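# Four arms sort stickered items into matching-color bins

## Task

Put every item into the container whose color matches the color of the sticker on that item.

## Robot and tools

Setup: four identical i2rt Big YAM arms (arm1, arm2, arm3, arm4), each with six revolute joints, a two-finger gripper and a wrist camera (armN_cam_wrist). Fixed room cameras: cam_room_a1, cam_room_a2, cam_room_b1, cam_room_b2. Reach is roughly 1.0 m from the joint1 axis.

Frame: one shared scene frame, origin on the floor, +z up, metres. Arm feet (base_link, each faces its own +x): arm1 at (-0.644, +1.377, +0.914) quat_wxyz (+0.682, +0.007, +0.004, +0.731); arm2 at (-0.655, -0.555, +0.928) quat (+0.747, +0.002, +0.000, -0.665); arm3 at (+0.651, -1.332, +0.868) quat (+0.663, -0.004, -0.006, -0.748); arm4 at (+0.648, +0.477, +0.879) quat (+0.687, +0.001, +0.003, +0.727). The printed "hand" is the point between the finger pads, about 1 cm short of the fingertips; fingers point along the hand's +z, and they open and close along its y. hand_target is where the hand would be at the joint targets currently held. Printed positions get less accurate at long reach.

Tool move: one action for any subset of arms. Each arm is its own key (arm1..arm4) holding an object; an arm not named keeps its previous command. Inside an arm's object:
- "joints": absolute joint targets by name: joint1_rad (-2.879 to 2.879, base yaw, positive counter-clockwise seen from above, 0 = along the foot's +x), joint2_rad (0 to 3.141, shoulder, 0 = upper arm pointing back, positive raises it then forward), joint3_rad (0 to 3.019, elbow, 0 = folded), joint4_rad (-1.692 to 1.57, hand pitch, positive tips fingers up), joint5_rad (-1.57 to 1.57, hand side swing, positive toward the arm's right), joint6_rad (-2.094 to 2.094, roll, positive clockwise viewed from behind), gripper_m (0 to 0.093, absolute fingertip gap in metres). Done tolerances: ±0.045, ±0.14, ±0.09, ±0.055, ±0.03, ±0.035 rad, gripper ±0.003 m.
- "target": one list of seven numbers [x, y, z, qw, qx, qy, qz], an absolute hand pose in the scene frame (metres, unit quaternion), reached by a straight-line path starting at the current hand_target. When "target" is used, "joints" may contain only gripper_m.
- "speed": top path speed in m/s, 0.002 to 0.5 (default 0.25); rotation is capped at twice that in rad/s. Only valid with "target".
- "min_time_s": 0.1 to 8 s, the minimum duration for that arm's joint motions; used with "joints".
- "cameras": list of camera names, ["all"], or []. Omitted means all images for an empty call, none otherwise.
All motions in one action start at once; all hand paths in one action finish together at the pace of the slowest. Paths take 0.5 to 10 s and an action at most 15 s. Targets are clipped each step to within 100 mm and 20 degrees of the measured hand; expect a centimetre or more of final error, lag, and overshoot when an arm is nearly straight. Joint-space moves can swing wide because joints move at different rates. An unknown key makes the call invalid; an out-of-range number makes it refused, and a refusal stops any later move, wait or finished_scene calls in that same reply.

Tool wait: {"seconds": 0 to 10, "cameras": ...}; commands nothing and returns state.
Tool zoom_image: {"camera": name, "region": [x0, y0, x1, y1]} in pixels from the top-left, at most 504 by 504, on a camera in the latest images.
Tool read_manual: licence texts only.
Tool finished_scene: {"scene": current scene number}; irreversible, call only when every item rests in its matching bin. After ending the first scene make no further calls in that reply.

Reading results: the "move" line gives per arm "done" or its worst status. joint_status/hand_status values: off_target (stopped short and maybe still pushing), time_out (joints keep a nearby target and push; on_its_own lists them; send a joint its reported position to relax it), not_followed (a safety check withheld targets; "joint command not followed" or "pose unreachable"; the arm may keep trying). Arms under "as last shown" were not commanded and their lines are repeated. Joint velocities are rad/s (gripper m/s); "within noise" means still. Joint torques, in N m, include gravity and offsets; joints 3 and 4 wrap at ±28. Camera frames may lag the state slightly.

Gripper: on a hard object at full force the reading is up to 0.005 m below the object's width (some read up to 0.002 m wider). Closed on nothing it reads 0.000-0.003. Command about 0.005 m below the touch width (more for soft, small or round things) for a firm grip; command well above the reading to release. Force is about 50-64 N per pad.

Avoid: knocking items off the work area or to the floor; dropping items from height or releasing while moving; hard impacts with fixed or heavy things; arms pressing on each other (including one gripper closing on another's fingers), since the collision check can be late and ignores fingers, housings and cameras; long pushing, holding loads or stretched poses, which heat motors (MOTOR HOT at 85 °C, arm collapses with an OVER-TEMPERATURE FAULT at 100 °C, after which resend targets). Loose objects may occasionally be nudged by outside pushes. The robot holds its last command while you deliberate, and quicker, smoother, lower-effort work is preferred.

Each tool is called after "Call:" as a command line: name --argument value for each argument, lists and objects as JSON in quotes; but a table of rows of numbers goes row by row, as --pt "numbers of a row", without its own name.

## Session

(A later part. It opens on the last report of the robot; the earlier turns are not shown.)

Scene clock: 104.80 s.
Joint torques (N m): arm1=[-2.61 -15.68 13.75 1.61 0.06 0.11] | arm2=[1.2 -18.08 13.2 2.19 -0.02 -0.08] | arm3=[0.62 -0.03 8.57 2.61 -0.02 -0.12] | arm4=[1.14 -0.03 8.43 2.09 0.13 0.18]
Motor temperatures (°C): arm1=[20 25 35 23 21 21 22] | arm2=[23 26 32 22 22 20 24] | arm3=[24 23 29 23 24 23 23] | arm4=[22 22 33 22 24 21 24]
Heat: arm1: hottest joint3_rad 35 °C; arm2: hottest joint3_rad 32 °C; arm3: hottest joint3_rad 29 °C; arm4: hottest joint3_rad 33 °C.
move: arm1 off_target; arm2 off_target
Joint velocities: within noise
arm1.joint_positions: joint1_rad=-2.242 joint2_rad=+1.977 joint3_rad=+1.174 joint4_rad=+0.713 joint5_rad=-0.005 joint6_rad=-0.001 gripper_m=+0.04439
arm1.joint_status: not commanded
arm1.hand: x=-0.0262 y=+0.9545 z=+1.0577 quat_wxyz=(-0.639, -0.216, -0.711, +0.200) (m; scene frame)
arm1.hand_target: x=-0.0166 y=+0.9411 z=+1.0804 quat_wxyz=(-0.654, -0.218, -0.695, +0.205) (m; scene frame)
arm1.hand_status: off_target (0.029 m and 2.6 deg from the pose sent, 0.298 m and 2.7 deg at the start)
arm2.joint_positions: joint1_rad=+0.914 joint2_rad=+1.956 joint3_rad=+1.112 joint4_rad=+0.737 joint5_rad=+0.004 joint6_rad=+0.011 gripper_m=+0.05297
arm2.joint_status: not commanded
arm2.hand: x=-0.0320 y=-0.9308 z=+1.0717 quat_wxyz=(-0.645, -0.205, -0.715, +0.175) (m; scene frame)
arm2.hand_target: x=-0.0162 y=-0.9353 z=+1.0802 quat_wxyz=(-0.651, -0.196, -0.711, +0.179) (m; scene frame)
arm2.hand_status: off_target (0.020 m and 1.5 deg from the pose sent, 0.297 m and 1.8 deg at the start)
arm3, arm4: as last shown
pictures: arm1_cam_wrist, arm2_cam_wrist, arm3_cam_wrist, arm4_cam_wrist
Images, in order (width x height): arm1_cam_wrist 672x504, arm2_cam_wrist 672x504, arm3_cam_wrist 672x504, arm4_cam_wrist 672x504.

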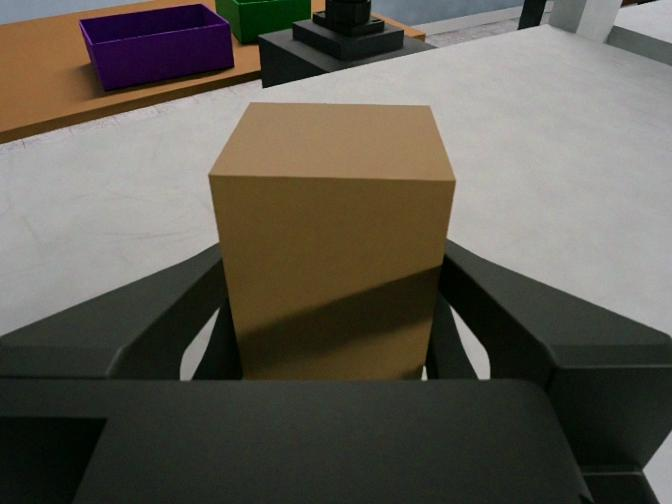

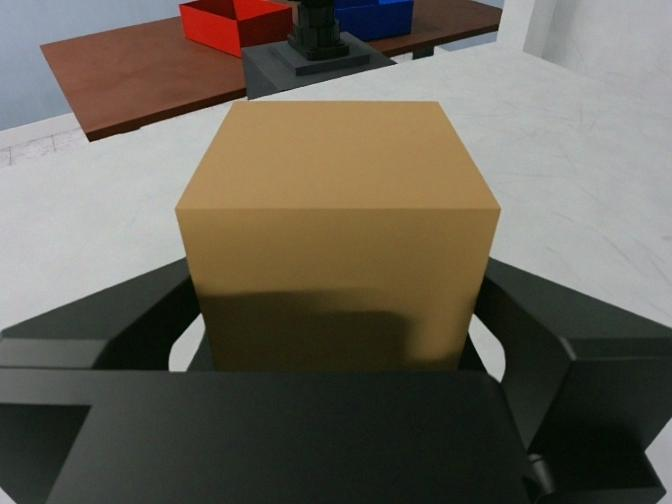

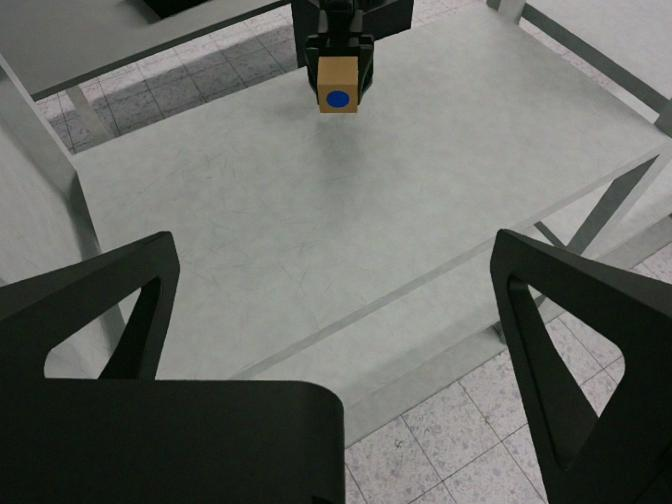

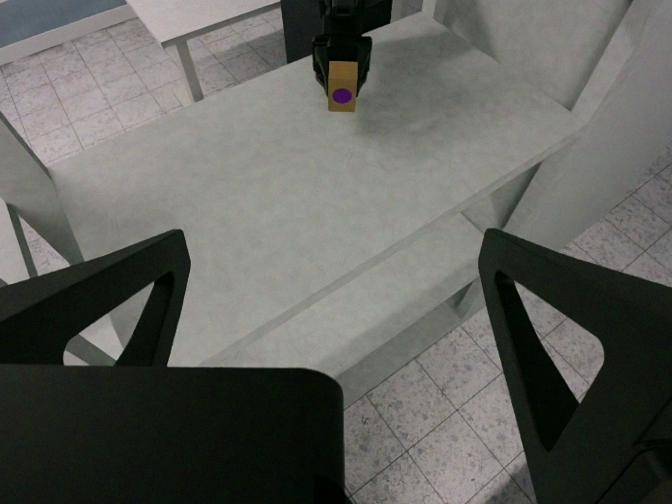

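Call:
move --arm1 '{"target":[-0.008,0.936,1.052,0.6539,0.2178,0.6951,-0.2049],"speed":0.12}' --arm2 '{"target":[-0.006,-0.94,1.05,0.6513,0.1958,0.7108,-0.1794],"speed":0.12}'

Call:
move --arm1 '{"target":[-0.005,0.934,1.034,0.6539,0.2178,0.6951,-0.2049],"speed":0.06}' --arm2 '{"target":[-0.004,-0.94,1.03,0.6513,0.1958,0.7108,-0.1794],"speed":0.06}'

Call:
move --arm1 '{"target":[-0.004,0.933,1.02,0.6539,0.2178,0.6951,-0.2049],"speed":0.06}' --arm2 '{"target":[-0.003,-0.94,1.018,0.6513,0.1958,0.7108,-0.1794],"speed":0.06}' --cameras '["arm3_cam_wrist","arm4_cam_wrist"]'

Call:
zoom_image --camera "arm4_cam_wrist" --region '[260, 0, 460, 150]'

Call:
zoom_image --camera "arm3_cam_wrist" --region '[240, 30, 440, 180]'

Scene clock: 114.53 s.
Joint torques (N m): arm1=[-2.02 -15.38 13.42 2.56 0.1 0.11] | arm2=[1.38 -19.08 12.9 3.67 0.07 -0.08] | arm3=[0.56 0.09 8.58 2.56 -0.02 -0.12] | arm4=[1.14 0.26 8.57 2.28 0.14 0.17]
Motor temperatures (°C): arm1=[20 25 34 23 21 21 22] | arm2=[23 26 34 22 22 20 24] | arm3=[24 23 29 23 24 23 23] | arm4=[22 22 33 22 24 21 24]
Heat: arm1: hottest joint3_rad 34 °C; arm2: hottest joint3_rad 34 °C; arm3: hottest joint3_rad 29 °C; arm4: hottest joint3_rad 33 °C.
move: arm1 off_target; arm2 off_target
Joint velocities: within noise
arm1.joint_positions: joint1_rad=-2.242 joint2_rad=+2.039 joint3_rad=+1.191 joint4_rad=+0.735 joint5_rad=-0.003 joint6_rad=+0.000 gripper_m=+0.04439
arm1.joint_status: not commanded
arm1.hand: x=-0.0216 y=+0.9507 z=+1.0263 quat_wxyz=(-0.631, -0.220, -0.718, +0.197) (m; scene frame)
arm1.hand_target: x=-0.0100 y=+0.9374 z=+1.0524 quat_wxyz=(-0.654, -0.218, -0.695, +0.205) (m; scene frame)
arm1.hand_status: off_target (0.033 m and 3.8 deg from the pose sent, 0.027 m and 2.6 deg at the start)
arm2.joint_positions: joint1_rad=+0.914 joint2_rad=+2.033 joint3_rad=+1.134 joint4_rad=+0.751 joint5_rad=+0.004 joint6_rad=+0.011 gripper_m=+0.05297
arm2.joint_status: not commanded
arm2.hand: x=-0.0257 y=-0.9345 z=+1.0318 quat_wxyz=(-0.630, -0.209, -0.728, +0.171) (m; scene frame)
arm2.hand_target: x=-0.0079 y=-0.9389 z=+1.0503 quat_wxyz=(-0.651, -0.196, -0.711, +0.179) (m; scene frame)
arm2.hand_status: off_target (0.027 m and 3.6 deg from the pose sent, 0.035 m and 1.5 deg at the start)
arm3, arm4: as last shown
pictures: none

Scene clock: 115.50 s.
Joint torques (N m): arm1=[-2.02 -14.21 12.7 2.48 0.09 0.11] | arm2=[1.55 -17.9 12.55 3.54 0.13 -0.05] | arm3=[0.62 -0.03 8.59 2.62 -0.02 -0.12] | arm4=[1.2 0.5 8.4 2.1 0.16 0.16]
Motor temperatures (°C): arm1=[20 25 34 23 21 21 22] | arm2=[23 26 34 22 22 20 24] | arm3=[24 23 29 23 24 23 23] | arm4=[22 22 33 22 24 21 24]
Heat: arm1: hottest joint3_rad 34 °C; arm2: hottest joint3_rad 34 °C; arm3: hottest joint3_rad 29 °C; arm4: hottest joint3_rad 33 °C.
move: arm1 off_target; arm2 off_target
Joint velocities: within noise
arm1.joint_positions: joint1_rad=-2.242 joint2_rad=+2.068 joint3_rad=+1.213 joint4_rad=+0.769 joint5_rad=-0.003 joint6_rad=+0.001 gripper_m=+0.04439
arm1.joint_status: not commanded
arm1.hand: x=-0.0156 y=+0.9466 z=+1.0244 quat_wxyz=(-0.640, -0.217, -0.709, +0.200) (m; scene frame)
arm1.hand_target: x=-0.0062 y=+0.9348 z=+1.0342 quat_wxyz=(-0.654, -0.218, -0.695, +0.205) (m; scene frame)
arm1.hand_status: off_target (0.019 m and 2.3 deg from the pose sent, 0.025 m and 3.8 deg at the start)
arm2.joint_positions: joint1_rad=+0.914 joint2_rad=+2.063 joint3_rad=+1.144 joint4_rad=+0.792 joint5_rad=+0.004 joint6_rad=+0.009 gripper_m=+0.05297
arm2.joint_status: not commanded
arm2.hand: x=-0.0224 y=-0.9362 z=+1.0249 quat_wxyz=(-0.637, -0.206, -0.722, +0.173) (m; scene frame)
arm2.hand_target: x=-0.0054 y=-0.9392 z=+1.0302 quat_wxyz=(-0.651, -0.196, -0.711, +0.179) (m; scene frame)
arm2.hand_status: off_target (0.019 m and 2.4 deg from the pose sent, 0.022 m and 3.6 deg at the start)
arm3, arm4: as last shown
pictures: none

Scene clock: 116.47 s.
Joint torques (N m): arm1=[-2.2 -14.04 12.01 2.02 0.09 0.11] | arm2=[1.55 -17.08 11.99 3.25 0.15 -0.05] | arm3=[0.62 -0.03 8.58 2.59 -0.01 -0.11] | arm4=[1.14 0.56 8.4 2.06 0.17 0.13]
Motor temperatures (°C): arm1=[20 25 35 23 21 21 22] | arm2=[23 26 34 22 22 20 24] | arm3=[24 23 29 23 24 23 23] | arm4=[22 22 33 22 24 21 24]
Heat: arm1: hottest joint3_rad 35 °C; arm2: hottest joint3_rad 34 °C; arm3: hottest joint3_rad 29 °C; arm4: hottest joint3_rad 33 °C.
move: arm1 off_target; arm2 off_target
Joint velocities: within noise
arm1.joint_positions: joint1_rad=-2.242 joint2_rad=+2.089 joint3_rad=+1.227 joint4_rad=+0.801 joint5_rad=-0.003 joint6_rad=+0.003 gripper_m=+0.04439
arm1.joint_status: not commanded
arm1.hand: x=-0.0117 y=+0.9439 z=+1.0236 quat_wxyz=(-0.649, -0.215, -0.701, +0.202) (m; scene frame)
arm1.hand_target: x=-0.0047 y=+0.9335 z=+1.0202 quat_wxyz=(-0.654, -0.218, -0.695, +0.205) (m; scene frame)
arm1.hand_status: off_target (0.014 m and 1.0 deg from the pose sent, 0.018 m and 2.3 deg at the start)
arm2.joint_positions: joint1_rad=+0.914 joint2_rad=+2.079 joint3_rad=+1.155 joint4_rad=+0.822 joint5_rad=+0.004 joint6_rad=+0.009 gripper_m=+0.05297
arm2.joint_status: not commanded
arm2.hand: x=-0.0189 y=-0.9382 z=+1.0260 quat_wxyz=(-0.646, -0.204, -0.714, +0.176) (m; scene frame)
arm2.hand_target: x=-0.0042 y=-0.9393 z=+1.0181 quat_wxyz=(-0.651, -0.196, -0.711, +0.179) (m; scene frame)
arm2.hand_status: off_target (0.018 m and 1.2 deg from the pose sent, 0.021 m and 2.4 deg at the start)
arm3, arm4: as last shown
pictures: arm3_cam_wrist, arm4_cam_wrist
Images, in order (width x height): arm3_cam_wrist 672x504, arm4_cam_wrist 672x504.

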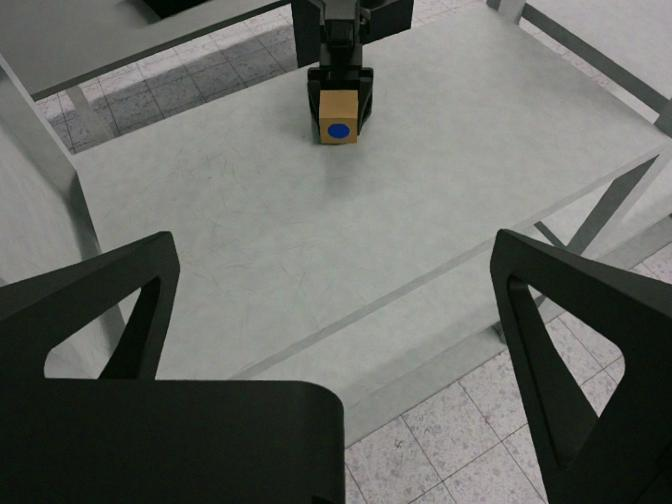

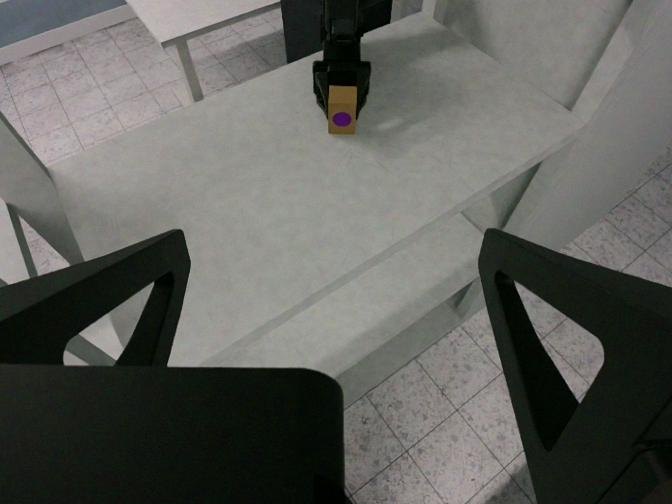

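Scaled by 2.520.

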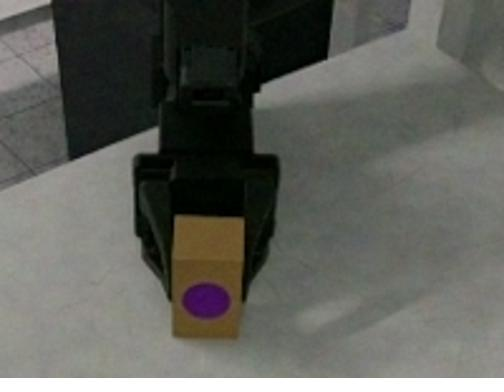

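Scaled by 2.520.

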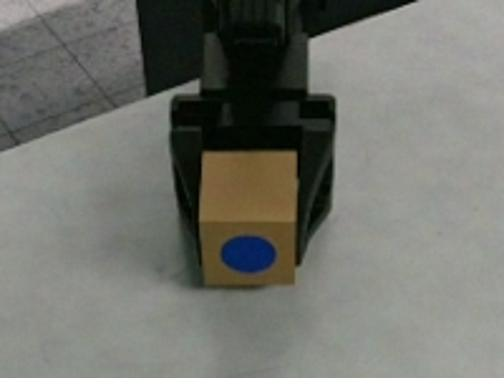

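Call:
move --arm1 '{"joints":{"gripper_m":0.08}}' --arm2 '{"joints":{"gripper_m":0.088}}' --cameras '["arm1_cam_wrist","arm2_cam_wrist"]'

Call:
move --arm1 '{"target":[-0.24,1.095,1.045,0.6539,0.2178,0.6951,-0.2049],"speed":0.12}' --arm2 '{"target":[-0.245,-0.796,1.055,0.6513,0.1958,0.7108,-0.1794],"speed":0.12}' --cameras '["arm3_cam_wrist","arm4_cam_wrist","arm1_cam_wrist","arm2_cam_wrist"]'

Call:
zoom_image --camera "arm4_cam_wrist" --region '[260, 0, 460, 150]'

Call:
zoom_image --camera "arm3_cam_wrist" --region '[240, 30, 440, 180]'

Scene clock: 123.60 s.
Joint torques (N m): arm1=[-2.14 -13.92 11.97 1.96 -0.04 0.04] | arm2=[1.38 -17.26 11.67 3.28 0.12 -0.06] | arm3=[0.67 0.03 8.59 2.59 -0.02 -0.11] | arm4=[0.85 0.26 8.42 2.21 0.16 0.18]
Motor temperatures (°C): arm1=[20 25 35 23 21 21 22] | arm2=[23 26 34 22 22 20 24] | arm3=[24 23 29 23 24 23 23] | arm4=[22 22 33 22 24 21 24]
Heat: arm1: hottest joint3_rad 35 °C; arm2: hottest joint3_rad 34 °C; arm3: hottest joint3_rad 29 °C; arm4: hottest joint3_rad 33 °C.
move: arm1 done; arm2 done
Joint velocities: within noise
arm1.joint_positions: joint1_rad=-2.246 joint2_rad=+2.094 joint3_rad=+1.227 joint4_rad=+0.803 joint5_rad=+0.000 joint6_rad=+0.006 gripper_m=+0.07996
arm1.joint_status: all done
arm1.hand: x=-0.0139 y=+0.9405 z=+1.0204 quat_wxyz=(-0.648, -0.219, -0.701, +0.203) (m; scene frame)
arm1.hand_target: x=-0.0047 y=+0.9335 z=+1.0200 quat_wxyz=(-0.654, -0.218, -0.695, +0.205) (m; scene frame)
arm1.hand_status: not commanded
arm2.joint_positions: joint1_rad=+0.915 joint2_rad=+2.082 joint3_rad=+1.159 joint4_rad=+0.822 joint5_rad=+0.005 joint6_rad=+0.009 gripper_m=+0.08793
arm2.joint_status: all done
arm2.hand: x=-0.0176 y=-0.9382 z=+1.0260 quat_wxyz=(-0.647, -0.203, -0.713, +0.176) (m; scene frame)
arm2.hand_target: x=-0.0041 y=-0.9392 z=+1.0179 quat_wxyz=(-0.651, -0.196, -0.711, +0.179) (m; scene frame)
arm2.hand_status: not commanded
arm3, arm4: as last shown
pictures: arm1_cam_wrist, arm2_cam_wrist
Images, in order (width x height): arm1_cam_wrist 672x504, arm2_cam_wrist 672x504.

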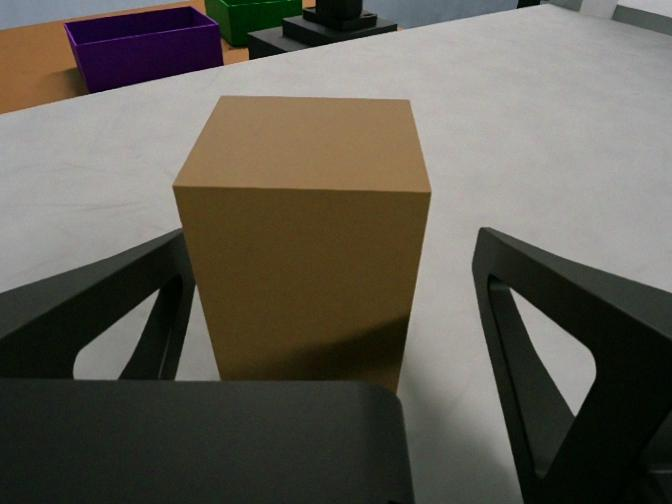

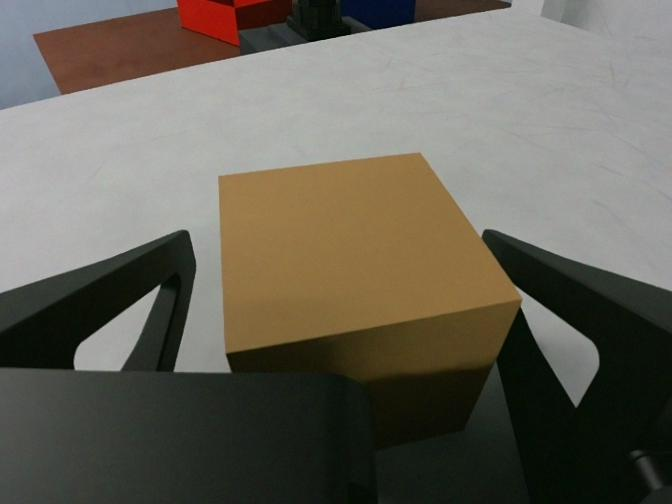

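Scene clock: 126.53 s.
Joint torques (N m): arm1=[-2.67 -8.29 5.22 2.41 -0.04 -0.03] | arm2=[1.55 -11.58 5.12 3.44 0.16 -0.04] | arm3=[0.85 0.09 8.58 2.55 -0.02 -0.12] | arm4=[1.03 0.32 8.55 2.19 0.15 0.16]
Motor temperatures (°C): arm1=[20 25 35 23 21 21 22] | arm2=[23 26 33 22 22 20 24] | arm3=[24 23 29 23 24 23 23] | arm4=[22 22 33 22 24 21 24]
Heat: arm1: hottest joint3_rad 35 °C; arm2: hottest joint3_rad 33 °C; arm3: hottest joint3_rad 29 °C; arm4: hottest joint3_rad 33 °C.
move: arm1 off_target; arm2 done
Joint velocities: within noise
arm1.joint_positions: joint1_rad=-2.246 joint2_rad=+1.628 joint3_rad=+0.408 joint4_rad=+1.136 joint5_rad=-0.004 joint6_rad=+0.012 gripper_m=+0.07996
arm1.joint_status: not commanded
arm1.hand: x=-0.2392 y=+1.0979 z=+1.0323 quat_wxyz=(-0.642, -0.222, -0.707, +0.198) (m; scene frame)
arm1.hand_target: x=-0.2400 y=+1.0950 z=+1.0449 quat_wxyz=(-0.654, -0.218, -0.695, +0.205) (m; scene frame)
arm1.hand_status: off_target (0.013 m and 2.1 deg from the pose sent, 0.275 m and 1.0 deg at the start)
arm2.joint_positions: joint1_rad=+0.920 joint2_rad=+1.602 joint3_rad=+0.377 joint4_rad=+1.114 joint5_rad=+0.010 joint6_rad=+0.009 gripper_m=+0.08794
arm2.joint_status: not commanded
arm2.hand: x=-0.2453 y=-0.8005 z=+1.0480 quat_wxyz=(-0.643, -0.204, -0.717, +0.175) (m; scene frame)
arm2.hand_target: x=-0.2449 y=-0.7961 z=+1.0550 quat_wxyz=(-0.651, -0.196, -0.711, +0.179) (m; scene frame)
arm2.hand_status: done (0.008 m and 1.6 deg from the pose sent, 0.270 m and 1.1 deg at the start)
arm3, arm4: as last shown
pictures: arm1_cam_wrist, arm2_cam_wrist, arm3_cam_wrist, arm4_cam_wrist
Images, in order (width x height): arm1_cam_wrist 672x504, arm2_cam_wrist 672x504, arm3_cam_wrist 672x504, arm4_cam_wrist 672x504.

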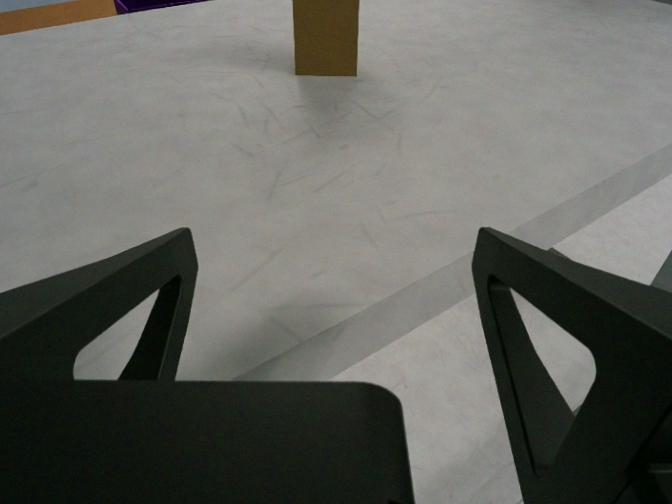

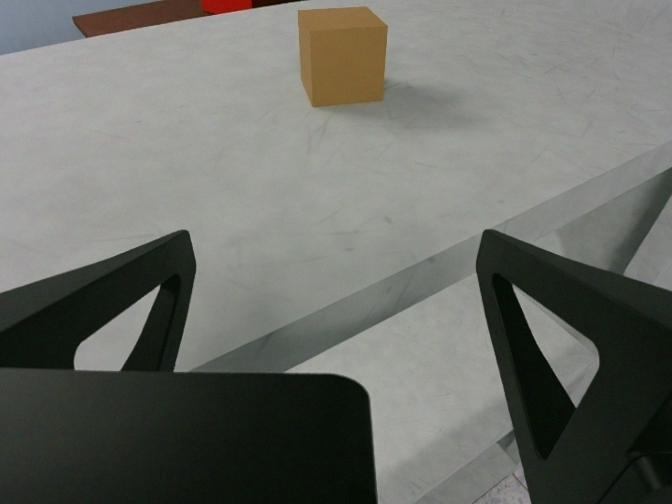

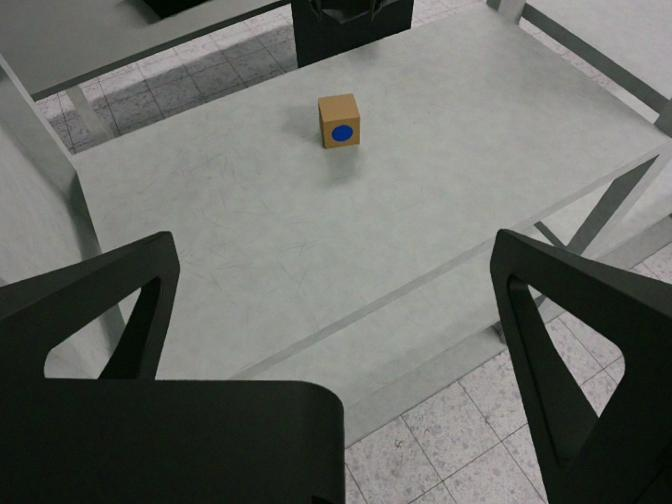

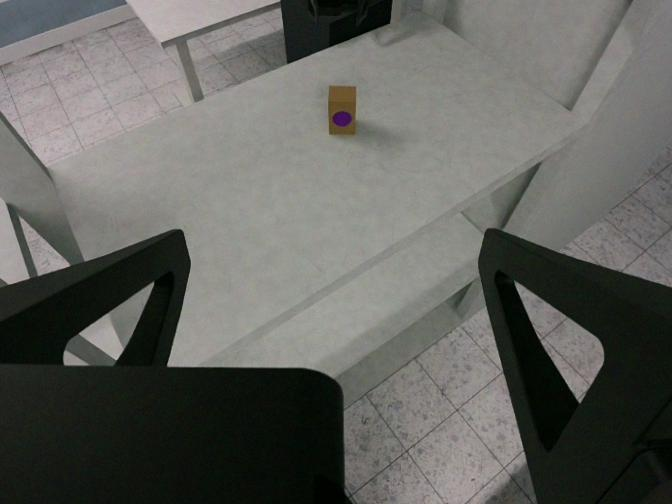

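Scaled by 2.520.

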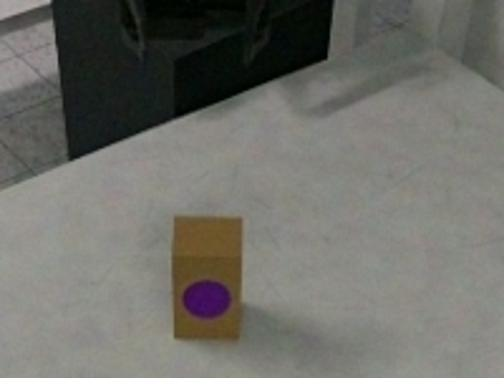

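Scaled by 2.520.

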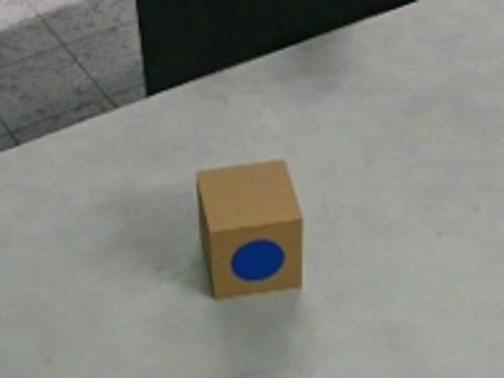

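Call:
move --arm1 '{"joints":{"joint2_rad":0.65,"joint3_rad":1.0,"joint4_rad":-0.6},"min_time_s":3}' --arm2 '{"joints":{"joint2_rad":0.65,"joint3_rad":1.0,"joint4_rad":-0.6},"min_time_s":3}' --arm3 '{"target":[0.135,-1.015,1.08,0.1227,-0.7519,0.1462,0.6310]}' --arm4 '{"target":[0.14,0.855,1.08,0.1922,-0.731,0.229,0.6134]}' --cameras '["arm3_cam_wrist","arm4_cam_wrist"]'

Scene clock: 161.30 s.
Joint torques (N m): arm1=[-2.49 1.38 16.96 1.43 -0.07 0] | arm2=[1.61 -2.37 16.39 2.02 0.16 -0.05] | arm3=[0.44 -14.51 11.03 2.63 -0.13 -0.14] | arm4=[0.85 -15.15 10.22 2.14 -0.09 0.06]
Motor temperatures (°C): arm1=[20 25 33 23 21 21 22] | arm2=[23 26 31 23 22 20 23] | arm3=[24 23 29 23 24 23 23] | arm4=[22 22 34 22 24 21 24]
Heat: arm1: hottest joint3_rad 33 °C; arm2: hottest joint3_rad 31 °C; arm3: hottest joint3_rad 29 °C; arm4: hottest joint3_rad 34 °C.
move: arm1 done; arm2 done; arm3 off_target; arm4 off_target
Joint velocities: within noise
arm1.joint_positions: joint1_rad=-2.246 joint2_rad=+0.647 joint3_rad=+0.943 joint4_rad=-0.591 joint5_rad=-0.004 joint6_rad=+0.012 gripper_m=+0.07996
arm1.joint_status: all done
arm1.hand: x=-0.3380 y=+1.1691 z=+1.3605 quat_wxyz=(-0.563, -0.243, -0.771, +0.174) (m; scene frame)
arm1.hand_target: x=-0.3410 y=+1.1690 z=+1.3921 quat_wxyz=(-0.580, -0.238, -0.757, +0.182) (m; scene frame)
arm1.hand_status: not commanded
arm2.joint_positions: joint1_rad=+0.920 joint2_rad=+0.648 joint3_rad=+0.946 joint4_rad=-0.586 joint5_rad=+0.010 joint6_rad=+0.009 gripper_m=+0.08794
arm2.joint_status: all done
arm2.hand: x=-0.3438 y=-0.7438 z=+1.3831 quat_wxyz=(-0.577, -0.219, -0.771, +0.158) (m; scene frame)
arm2.hand_target: x=-0.3452 y=-0.7397 z=+1.4113 quat_wxyz=(-0.591, -0.209, -0.762, +0.163) (m; scene frame)
arm2.hand_status: not commanded
arm3.joint_positions: joint1_rad=-2.044 joint2_rad=+1.538 joint3_rad=+0.766 joint4_rad=+0.530 joint5_rad=-0.216 joint6_rad=-0.043 gripper_m=+0.09399
arm3.joint_status: not commanded
arm3.hand: x=+0.1429 y=-1.0304 z=+1.0492 quat_wxyz=(+0.106, -0.772, +0.153, +0.607) (m; scene frame)
arm3.hand_target: x=+0.1365 y=-1.0160 z=+1.0802 quat_wxyz=(+0.123, -0.752, +0.146, +0.631) (m; scene frame)
arm3.hand_status: off_target (0.035 m and 4.1 deg from the pose sent, 0.426 m and 12.5 deg at the start)
arm4.joint_positions: joint1_rad=+0.875 joint2_rad=+1.623 joint3_rad=+0.824 joint4_rad=+0.558 joint5_rad=-0.035 joint6_rad=-0.013 gripper_m=+0.09398
arm4.joint_status: not commanded
arm4.hand: x=+0.1506 y=+0.8415 z=+1.0521 quat_wxyz=(-0.183, +0.751, -0.234, -0.590) (m; scene frame)
arm4.hand_target: x=+0.1414 y=+0.8539 z=+1.0801 quat_wxyz=(-0.192, +0.731, -0.229, -0.613) (m; scene frame)
arm4.hand_status: off_target (0.033 m and 3.7 deg from the pose sent, 0.457 m and 10.6 deg at the start)
pictures: arm3_cam_wrist, arm4_cam_wrist
Images, in order (width x height): arm3_cam_wrist 672x504, arm4_cam_wrist 672x504.

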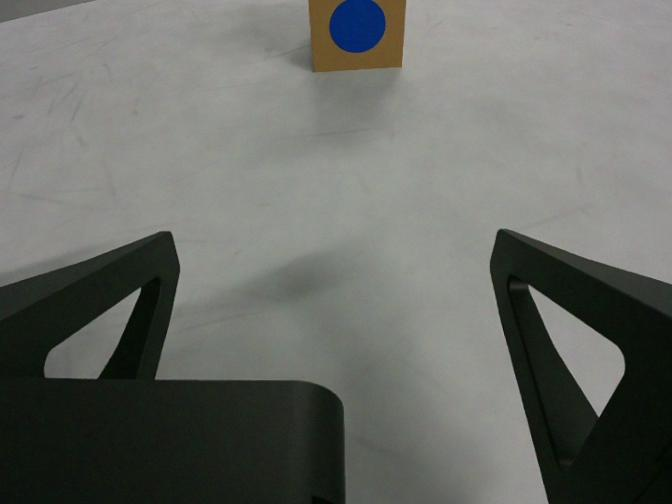

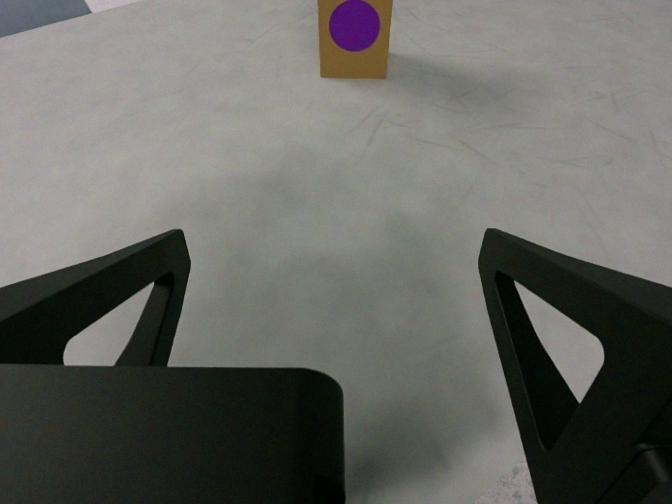

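Call:
move --arm3 '{"target":[0.042,-0.963,1.045,0.1116,-0.7544,0.1330,0.6330],"speed":0.15}' --arm4 '{"target":[0.049,0.932,1.045,0.1922,-0.731,0.229,0.6134],"speed":0.15}' --cameras '["arm3_cam_wrist","arm4_cam_wrist"]'

Scene clock: 181.97 s.
Joint torques (N m): arm1=[-2.55 1.08 16.98 1.5 -0.07 -0.02] | arm2=[1.55 -2.37 16.36 2 0.16 -0.05] | arm3=[0.91 -16.91 11.38 2.06 -0.13 -0.12] | arm4=[0.09 -18.55 10.61 0.95 -0.06 0.01]
Motor temperatures (°C): arm1=[20 24 36 23 21 21 21] | arm2=[23 25 33 22 22 20 23] | arm3=[24 23 29 23 24 23 23] | arm4=[22 22 34 22 24 21 24]
Heat: arm1: hottest joint3_rad 36 °C; arm2: hottest joint3_rad 33 °C; arm3: hottest joint3_rad 29 °C; arm4: hottest joint3_rad 34 °C.
move: arm3 off_target; arm4 off_target
Joint velocities: within noise
arm1, arm2: as last shown
arm3.joint_positions: joint1_rad=-2.044 joint2_rad=+1.814 joint3_rad=+1.055 joint4_rad=+0.548 joint5_rad=-0.243 joint6_rad=-0.049 gripper_m=+0.09399
arm3.joint_status: not commanded
arm3.hand: x=+0.0528 y=-0.9754 z=+1.0297 quat_wxyz=(+0.103, -0.765, +0.139, +0.620) (m; scene frame)
arm3.hand_target: x=+0.0431 y=-0.9636 z=+1.0451 quat_wxyz=(+0.112, -0.754, +0.133, +0.633) (m; scene frame)
arm3.hand_status: off_target (0.022 m and 2.2 deg from the pose sent, 0.121 m and 4.3 deg at the start)
arm4.joint_positions: joint1_rad=+0.863 joint2_rad=+1.911 joint3_rad=+1.171 joint4_rad=+0.556 joint5_rad=-0.047 joint6_rad=-0.013 gripper_m=+0.09398
arm4.joint_status: not commanded
arm4.hand: x=+0.0572 y=+0.9193 z=+1.0422 quat_wxyz=(-0.190, +0.734, -0.229, -0.611) (m; scene frame)
arm4.hand_target: x=+0.0497 y=+0.9315 z=+1.0451 quat_wxyz=(-0.192, +0.731, -0.229, -0.614) (m; scene frame)
arm4.hand_status: off_target (0.015 m and 0.5 deg from the pose sent, 0.136 m and 3.7 deg at the start)
pictures: arm3_cam_wrist, arm4_cam_wrist
Images, in order (width x height): arm3_cam_wrist 672x504, arm4_cam_wrist 672x504.

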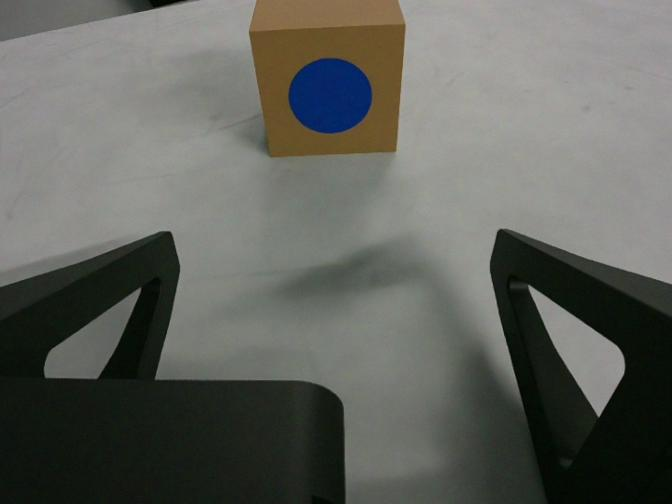

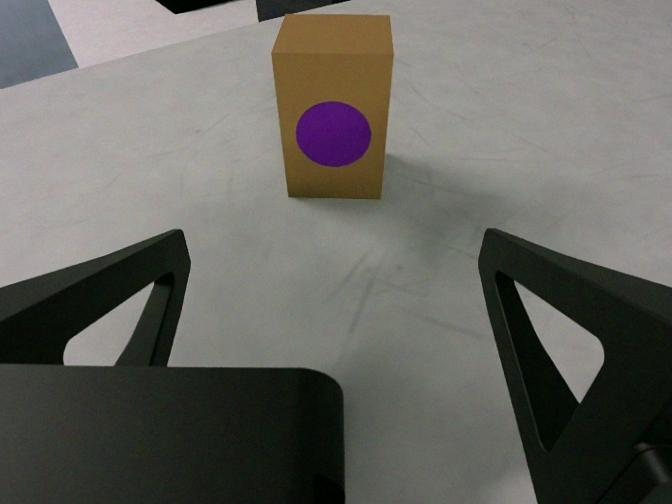

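Call:
move --arm3 '{"target":[-0.0587,-0.925,1.034,0.1116,-0.7544,0.1330,0.6330],"speed":0.1}' --arm4 '{"target":[-0.042,0.9955,1.028,0.1922,-0.731,0.229,0.6134],"speed":0.1}' --cameras '["arm3_cam_wrist","arm4_cam_wrist"]'

Call:
move --arm3 '{"joints":{"gripper_m":0.03}}' --arm4 '{"joints":{"gripper_m":0.02}}' --cameras '["arm3_cam_wrist","arm4_cam_wrist"]'

Scene clock: 191.20 s.
Joint torques (N m): arm1=[-1.9 0.97 16.94 1.32 -0.07 -0.01] | arm2=[1.49 -2.37 16.39 2 0.15 -0.04] | arm3=[2.55 -20.31 12.3 1.35 0.02 -0.04] | arm4=[1.26 -23.18 12 1.13 0.2 0.02]
Motor temperatures (°C): arm1=[20 24 37 23 21 21 21] | arm2=[23 25 34 22 22 20 23] | arm3=[24 24 30 23 24 23 23] | arm4=[22 23 34 22 24 21 24]
Heat: arm1: hottest joint3_rad 37 °C; arm2: hottest joint3_rad 34 °C; arm3: hottest joint3_rad 30 °C; arm4: hottest joint3_rad 34 °C.
move: arm3 off_target; arm4 off_target
Joint velocities: within noise
arm1, arm2: as last shown
arm3.joint_positions: joint1_rad=-2.026 joint2_rad=+2.033 joint3_rad=+1.408 joint4_rad=+0.446 joint5_rad=-0.208 joint6_rad=-0.050 gripper_m=+0.09399
arm3.joint_status: not commanded
arm3.hand: x=-0.0410 y=-0.9226 z=+1.0330 quat_wxyz=(+0.115, -0.756, +0.138, +0.630) (m; scene frame)
arm3.hand_target: x=-0.0576 y=-0.9257 z=+1.0339 quat_wxyz=(+0.112, -0.754, +0.133, +0.633) (m; scene frame)
arm3.hand_status: off_target (0.018 m and 0.8 deg from the pose sent, 0.122 m and 2.2 deg at the start)
arm4.joint_positions: joint1_rad=+0.863 joint2_rad=+2.161 joint3_rad=+1.564 joint4_rad=+0.412 joint5_rad=-0.046 joint6_rad=-0.013 gripper_m=+0.09398
arm4.joint_status: not commanded
arm4.hand: x=-0.0309 y=+0.9865 z=+1.0279 quat_wxyz=(-0.190, +0.734, -0.229, -0.611) (m; scene frame)
arm4.hand_target: x=-0.0410 y=+0.9947 z=+1.0280 quat_wxyz=(-0.192, +0.731, -0.229, -0.613) (m; scene frame)
arm4.hand_status: off_target (0.014 m and 0.5 deg from the pose sent, 0.126 m and 0.5 deg at the start)
pictures: arm3_cam_wrist, arm4_cam_wrist
Images, in order (width x height): arm3_cam_wrist 672x504, arm4_cam_wrist 672x504.

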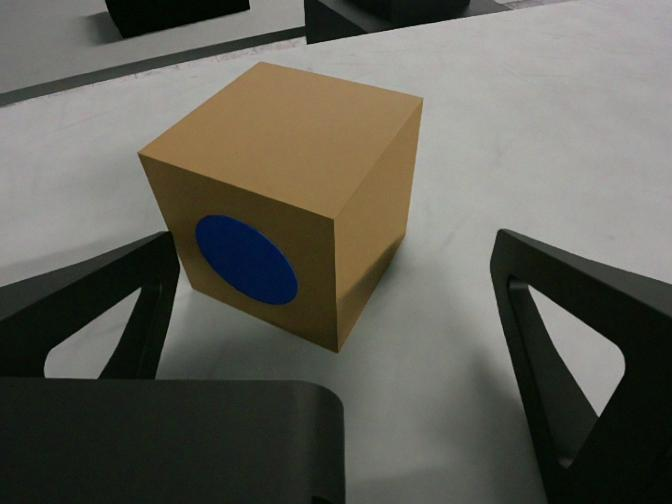

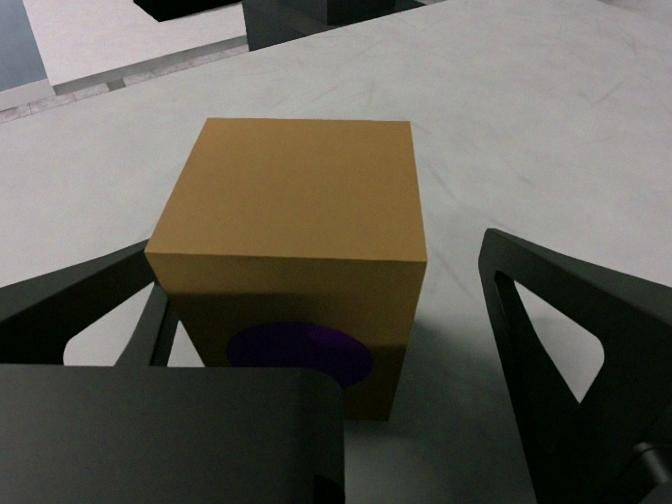

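Scene clock: 191.87 s.
Joint torques (N m): arm1=[-2.43 1.49 16.98 1.61 -0.04 -0.04] | arm2=[1.49 -2.37 16.38 1.98 0.16 -0.05] | arm3=[2.55 -20.37 12.31 1.4 -0.06 -0.03] | arm4=[0.97 -22.89 11.79 0.99 0.16 0.06]
Motor temperatures (°C): arm1=[20 24 37 23 21 21 21] | arm2=[23 25 34 22 22 20 23] | arm3=[24 24 30 23 24 23 23] | arm4=[22 23 34 22 24 21 24]
Heat: arm1: hottest joint3_rad 37 °C; arm2: hottest joint3_rad 34 °C; arm3: hottest joint3_rad 30 °C; arm4: hottest joint3_rad 34 °C.
move: arm3 done; arm4 off_target
Joint velocities: within noise
arm1, arm2: as last shown
arm3.joint_positions: joint1_rad=-2.025 joint2_rad=+2.033 joint3_rad=+1.408 joint4_rad=+0.445 joint5_rad=-0.206 joint6_rad=-0.050 gripper_m=+0.03007
arm3.joint_status: all done
arm3.hand: x=-0.0410 y=-0.9226 z=+1.0328 quat_wxyz=(+0.116, -0.756, +0.139, +0.629) (m; scene frame)
arm3.hand_target: x=-0.0577 y=-0.9259 z=+1.0340 quat_wxyz=(+0.111, -0.754, +0.133, +0.633) (m; scene frame)
arm3.hand_status: not commanded
arm4.joint_positions: joint1_rad=+0.863 joint2_rad=+2.161 joint3_rad=+1.564 joint4_rad=+0.412 joint5_rad=-0.046 joint6_rad=-0.013 gripper_m=+0.04477
arm4.joint_status: gripper_m off_target (ended at +0.04480, target +0.02000)
arm4.hand: x=-0.0308 y=+0.9866 z=+1.0279 quat_wxyz=(-0.190, +0.734, -0.229, -0.611) (m; scene frame)
arm4.hand_target: x=-0.0410 y=+0.9947 z=+1.0280 quat_wxyz=(-0.192, +0.731, -0.229, -0.613) (m; scene frame)
arm4.hand_status: not commanded
pictures: arm3_cam_wrist, arm4_cam_wrist
Images, in order (width x height): arm3_cam_wrist 672x504, arm4_cam_wrist 672x504.

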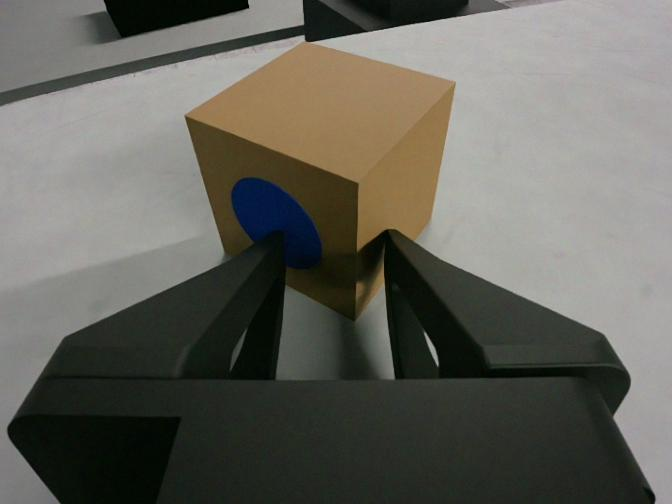

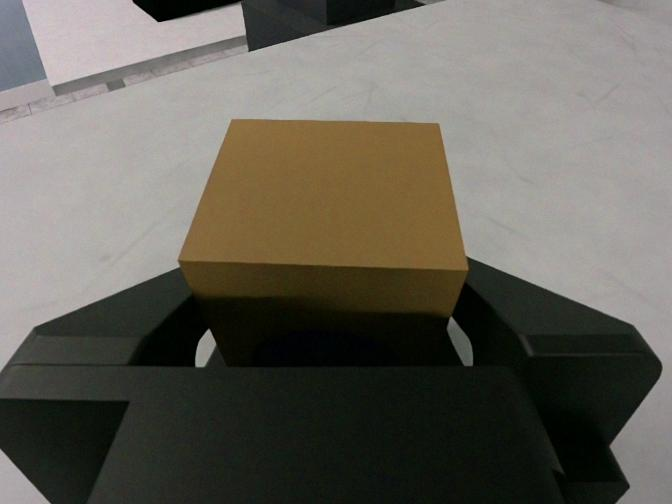

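Call:
move --arm3 '{"joints":{"gripper_m":0.094}}'

Call:
move --arm3 '{"target":[0.08,-0.968,1.06,0.1116,-0.7544,0.1330,0.6330],"speed":0.15}' --arm4 '{"target":[0.26,0.76,1.2,0.1922,-0.731,0.229,0.6134],"speed":0.4}' --cameras '["arm3_cam_wrist","arm4_cam_wrist"]'

Scene clock: 198.57 s.
Joint torques (N m): arm1=[-2.2 0.67 17.05 1.46 -0.03 -0.08] | arm2=[1.67 -2.43 16.35 2.02 0.16 -0.05] | arm3=[2.14 -20.37 12.3 1.39 -0.02 -0.04] | arm4=[1.14 -22.89 12.05 1.1 0.19 0.02]
Motor temperatures (°C): arm1=[20 24 38 23 21 21 21] | arm2=[23 25 35 22 22 20 23] | arm3=[24 24 31 23 24 23 23] | arm4=[22 24 34 22 24 21 25]
Heat: arm1: hottest joint3_rad 38 °C; arm2: hottest joint3_rad 35 °C; arm3: hottest joint3_rad 31 °C; arm4: hottest joint3_rad 34 °C.
move: arm3 done
Joint velocities: within noise
arm1, arm2, arm4: as last shown
arm3.joint_positions: joint1_rad=-2.019 joint2_rad=+2.033 joint3_rad=+1.408 joint4_rad=+0.445 joint5_rad=-0.207 joint6_rad=-0.051 gripper_m=+0.09389
arm3.joint_status: all done
arm3.hand: x=-0.0437 y=-0.9272 z=+1.0328 quat_wxyz=(+0.114, -0.756, +0.136, +0.630) (m; scene frame)
arm3.hand_target: x=-0.0576 y=-0.9257 z=+1.0340 quat_wxyz=(+0.112, -0.754, +0.133, +0.633) (m; scene frame)
arm3.hand_status: not commanded
pictures: none

Scene clock: 200.43 s.
Joint torques (N m): arm1=[-2.32 1.08 17.1 1.57 -0.1 0] | arm2=[1.61 -2.37 16.38 2 0.16 -0.04] | arm3=[0.67 -18.32 7.28 2.55 -0.14 -0.12] | arm4=[1.55 -5.83 9.37 1.22 0.2 0.09]
Motor temperatures (°C): arm1=[20 24 38 23 21 21 21] | arm2=[23 25 35 22 22 20 23] | arm3=[24 24 31 23 24 23 23] | arm4=[22 24 34 22 24 21 25]
Heat: arm1: hottest joint3_rad 38 °C; arm2: hottest joint3_rad 35 °C; arm3: hottest joint3_rad 31 °C; arm4: hottest joint3_rad 34 °C.
move: arm3 done; arm4 done
Joint velocities: within noise
arm1, arm2: as last shown
arm3.joint_positions: joint1_rad=-2.072 joint2_rad=+1.742 joint3_rad=+1.015 joint4_rad=+0.531 joint5_rad=-0.276 joint6_rad=-0.055 gripper_m=+0.09390
arm3.joint_status: not commanded
arm3.hand: x=+0.0744 y=-0.9733 z=+1.0531 quat_wxyz=(+0.103, -0.760, +0.135, +0.627) (m; scene frame)
arm3.hand_target: x=+0.0799 y=-0.9680 z=+1.0600 quat_wxyz=(+0.112, -0.755, +0.133, +0.633) (m; scene frame)
arm3.hand_status: done (0.010 m and 1.4 deg from the pose sent, 0.133 m and 0.6 deg at the start)
arm4.joint_positions: joint1_rad=+0.872 joint2_rad=+0.987 joint3_rad=+0.671 joint4_rad=+0.159 joint5_rad=-0.030 joint6_rad=-0.013 gripper_m=+0.04477
arm4.joint_status: not commanded
arm4.hand: x=+0.2640 y=+0.7610 z=+1.2066 quat_wxyz=(-0.197, +0.725, -0.228, -0.620) (m; scene frame)
arm4.hand_target: x=+0.2602 y=+0.7599 z=+1.2002 quat_wxyz=(-0.192, +0.731, -0.229, -0.614) (m; scene frame)
arm4.hand_status: done (0.008 m and 1.2 deg from the pose sent, 0.407 m and 0.5 deg at the start)
pictures: arm3_cam_wrist, arm4_cam_wrist
Images, in order (width x height): arm3_cam_wrist 672x504, arm4_cam_wrist 672x504.

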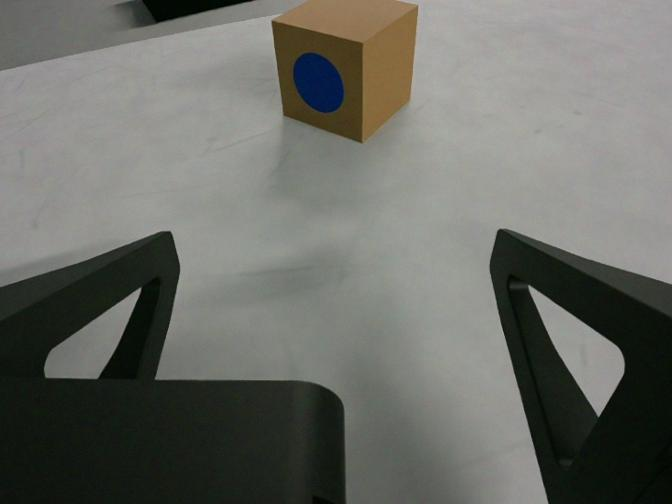

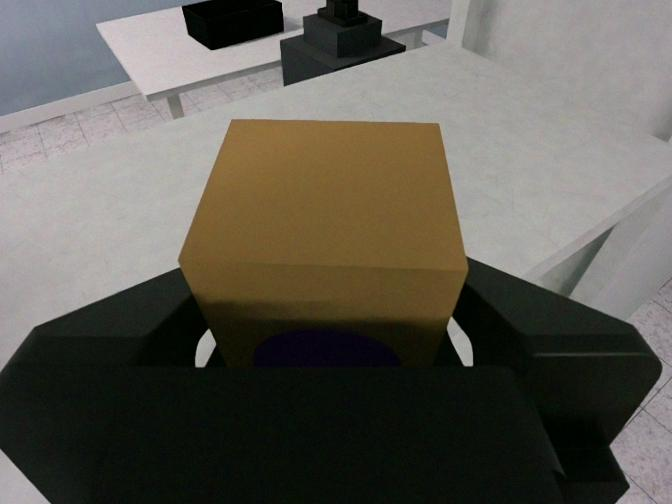

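Call:
move --arm3 '{"target":[0.02,-1.04,1.06,0.2868,-0.6855,0.3418,0.5753],"speed":0.25}' --arm4 '{"joints":{"joint2_rad":0.65,"joint3_rad":1.2,"joint4_rad":-1.0},"min_time_s":2.5}' --cameras '["arm3_cam_wrist"]'

Scene clock: 221.40 s.
Joint torques (N m): arm1=[-2.43 0.38 16.94 1.46 -0.07 -0.05] | arm2=[1.49 -2.49 16.36 1.99 0.16 -0.06] | arm3=[1.61 -16.85 11.82 1.4 0.22 0.03] | arm4=[1.49 -1.08 12.36 1.1 0.2 0.06]
Motor temperatures (°C): arm1=[20 24 39 23 21 21 21] | arm2=[23 25 37 22 22 20 23] | arm3=[24 25 30 23 24 23 23] | arm4=[22 23 34 22 24 21 26]
Heat: arm1: hottest joint3_rad 39 °C; arm2: hottest joint3_rad 37 °C; arm3: hottest joint3_rad 30 °C; arm4: hottest joint3_rad 34 °C.
move: arm3 off_target; arm4 done
Joint velocities: within noise
arm1, arm2: as last shown
arm3.joint_positions: joint1_rad=-1.732 joint2_rad=+1.798 joint3_rad=+1.084 joint4_rad=+0.488 joint5_rad=+0.635 joint6_rad=+0.107 gripper_m=+0.09390
arm3.joint_status: not commanded
arm3.hand: x=+0.0353 y=-1.0431 z=+1.0486 quat_wxyz=(+0.290, -0.694, +0.338, +0.565) (m; scene frame)
arm3.hand_target: x=+0.0210 y=-1.0404 z=+1.0603 quat_wxyz=(+0.287, -0.685, +0.342, +0.576) (m; scene frame)
arm3.hand_status: off_target (0.019 m and 1.6 deg from the pose sent, 0.086 m and 33.5 deg at the start)
arm4.joint_positions: joint1_rad=+0.872 joint2_rad=+0.653 joint3_rad=+1.150 joint4_rad=-0.990 joint5_rad=-0.030 joint6_rad=-0.013 gripper_m=+0.04477
arm4.joint_status: all done
arm4.hand: x=+0.3940 y=+0.6648 z=+1.3590 quat_wxyz=(-0.151, +0.817, -0.260, -0.492) (m; scene frame)
arm4.hand_target: x=+0.3978 y=+0.6599 z=+1.3852 quat_wxyz=(-0.156, +0.807, -0.255, -0.509) (m; scene frame)
arm4.hand_status: not commanded
pictures: arm3_cam_wrist
Images, in order (width x height): arm3_cam_wrist 672x504.

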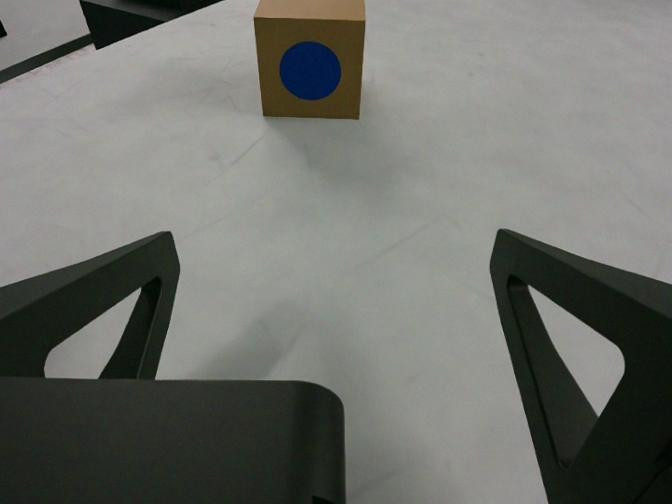

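Call:
move --arm3 '{"target":[-0.041,-0.981,1.043,0.2868,-0.6855,0.3418,0.5753],"speed":0.15}' --arm4 '{"joints":{"joint1_rad":-1.2,"joint5_rad":0,"joint6_rad":0},"min_time_s":4.5}' --cameras '["arm3_cam_wrist"]'

Scene clock: 234.53 s.
Joint torques (N m): arm1=[-2.55 1.03 17.06 1.46 -0.06 -0.06] | arm2=[1.61 -2.43 16.4 1.99 0.15 -0.06] | arm3=[0.97 -20.31 12.3 1.39 0.07 -0.12] | arm4=[0.38 -0.91 12.18 0.99 0.17 0.16]
Motor temperatures (°C): arm1=[20 24 40 23 21 21 21] | arm2=[23 25 37 22 22 20 23] | arm3=[24 25 31 23 24 23 23] | arm4=[22 23 37 22 24 21 26]
Heat: arm1: hottest joint3_rad 40 °C; arm2: hottest joint3_rad 37 °C; arm3: hottest joint3_rad 31 °C; arm4: hottest joint3_rad 37 °C.
move: arm3 off_target; arm4 done
Joint velocities: within noise
arm1, arm2: as last shown
arm3.joint_positions: joint1_rad=-1.785 joint2_rad=+1.983 joint3_rad=+1.328 joint4_rad=+0.437 joint5_rad=+0.575 joint6_rad=+0.107 gripper_m=+0.09390
arm3.joint_status: not commanded
arm3.hand: x=-0.0296 y=-0.9917 z=+1.0314 quat_wxyz=(+0.284, -0.693, +0.341, +0.568) (m; scene frame)
arm3.hand_target: x=-0.0398 y=-0.9814 z=+1.0432 quat_wxyz=(+0.287, -0.685, +0.342, +0.575) (m; scene frame)
arm3.hand_status: off_target (0.020 m and 1.3 deg from the pose sent, 0.099 m and 1.6 deg at the start)
arm4.joint_positions: joint1_rad=-1.198 joint2_rad=+0.653 joint3_rad=+1.150 joint4_rad=-0.990 joint5_rad=-0.002 joint6_rad=-0.013 gripper_m=+0.04478
arm4.joint_status: all done
arm4.hand: x=+0.9379 y=+0.6108 z=+1.3566 quat_wxyz=(-0.500, +0.189, -0.839, -0.106) (m; scene frame)
arm4.hand_target: x=+0.9331 y=+0.6074 z=+1.3828 quat_wxyz=(-0.517, +0.180, -0.829, -0.112) (m; scene frame)
arm4.hand_status: not commanded
pictures: arm3_cam_wrist
Images, in order (width x height): arm3_cam_wrist 672x504.

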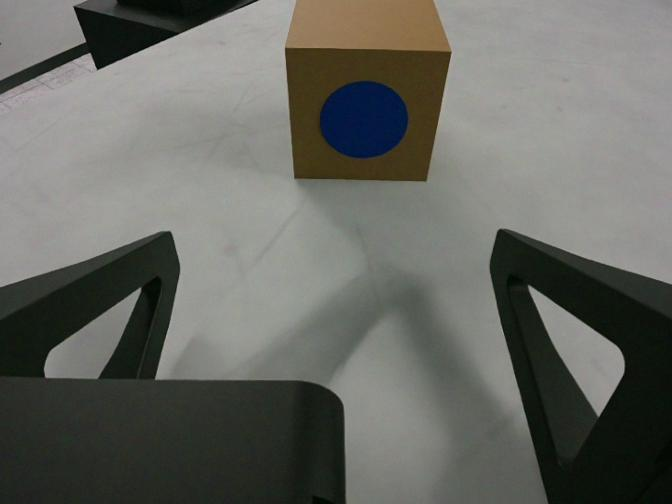

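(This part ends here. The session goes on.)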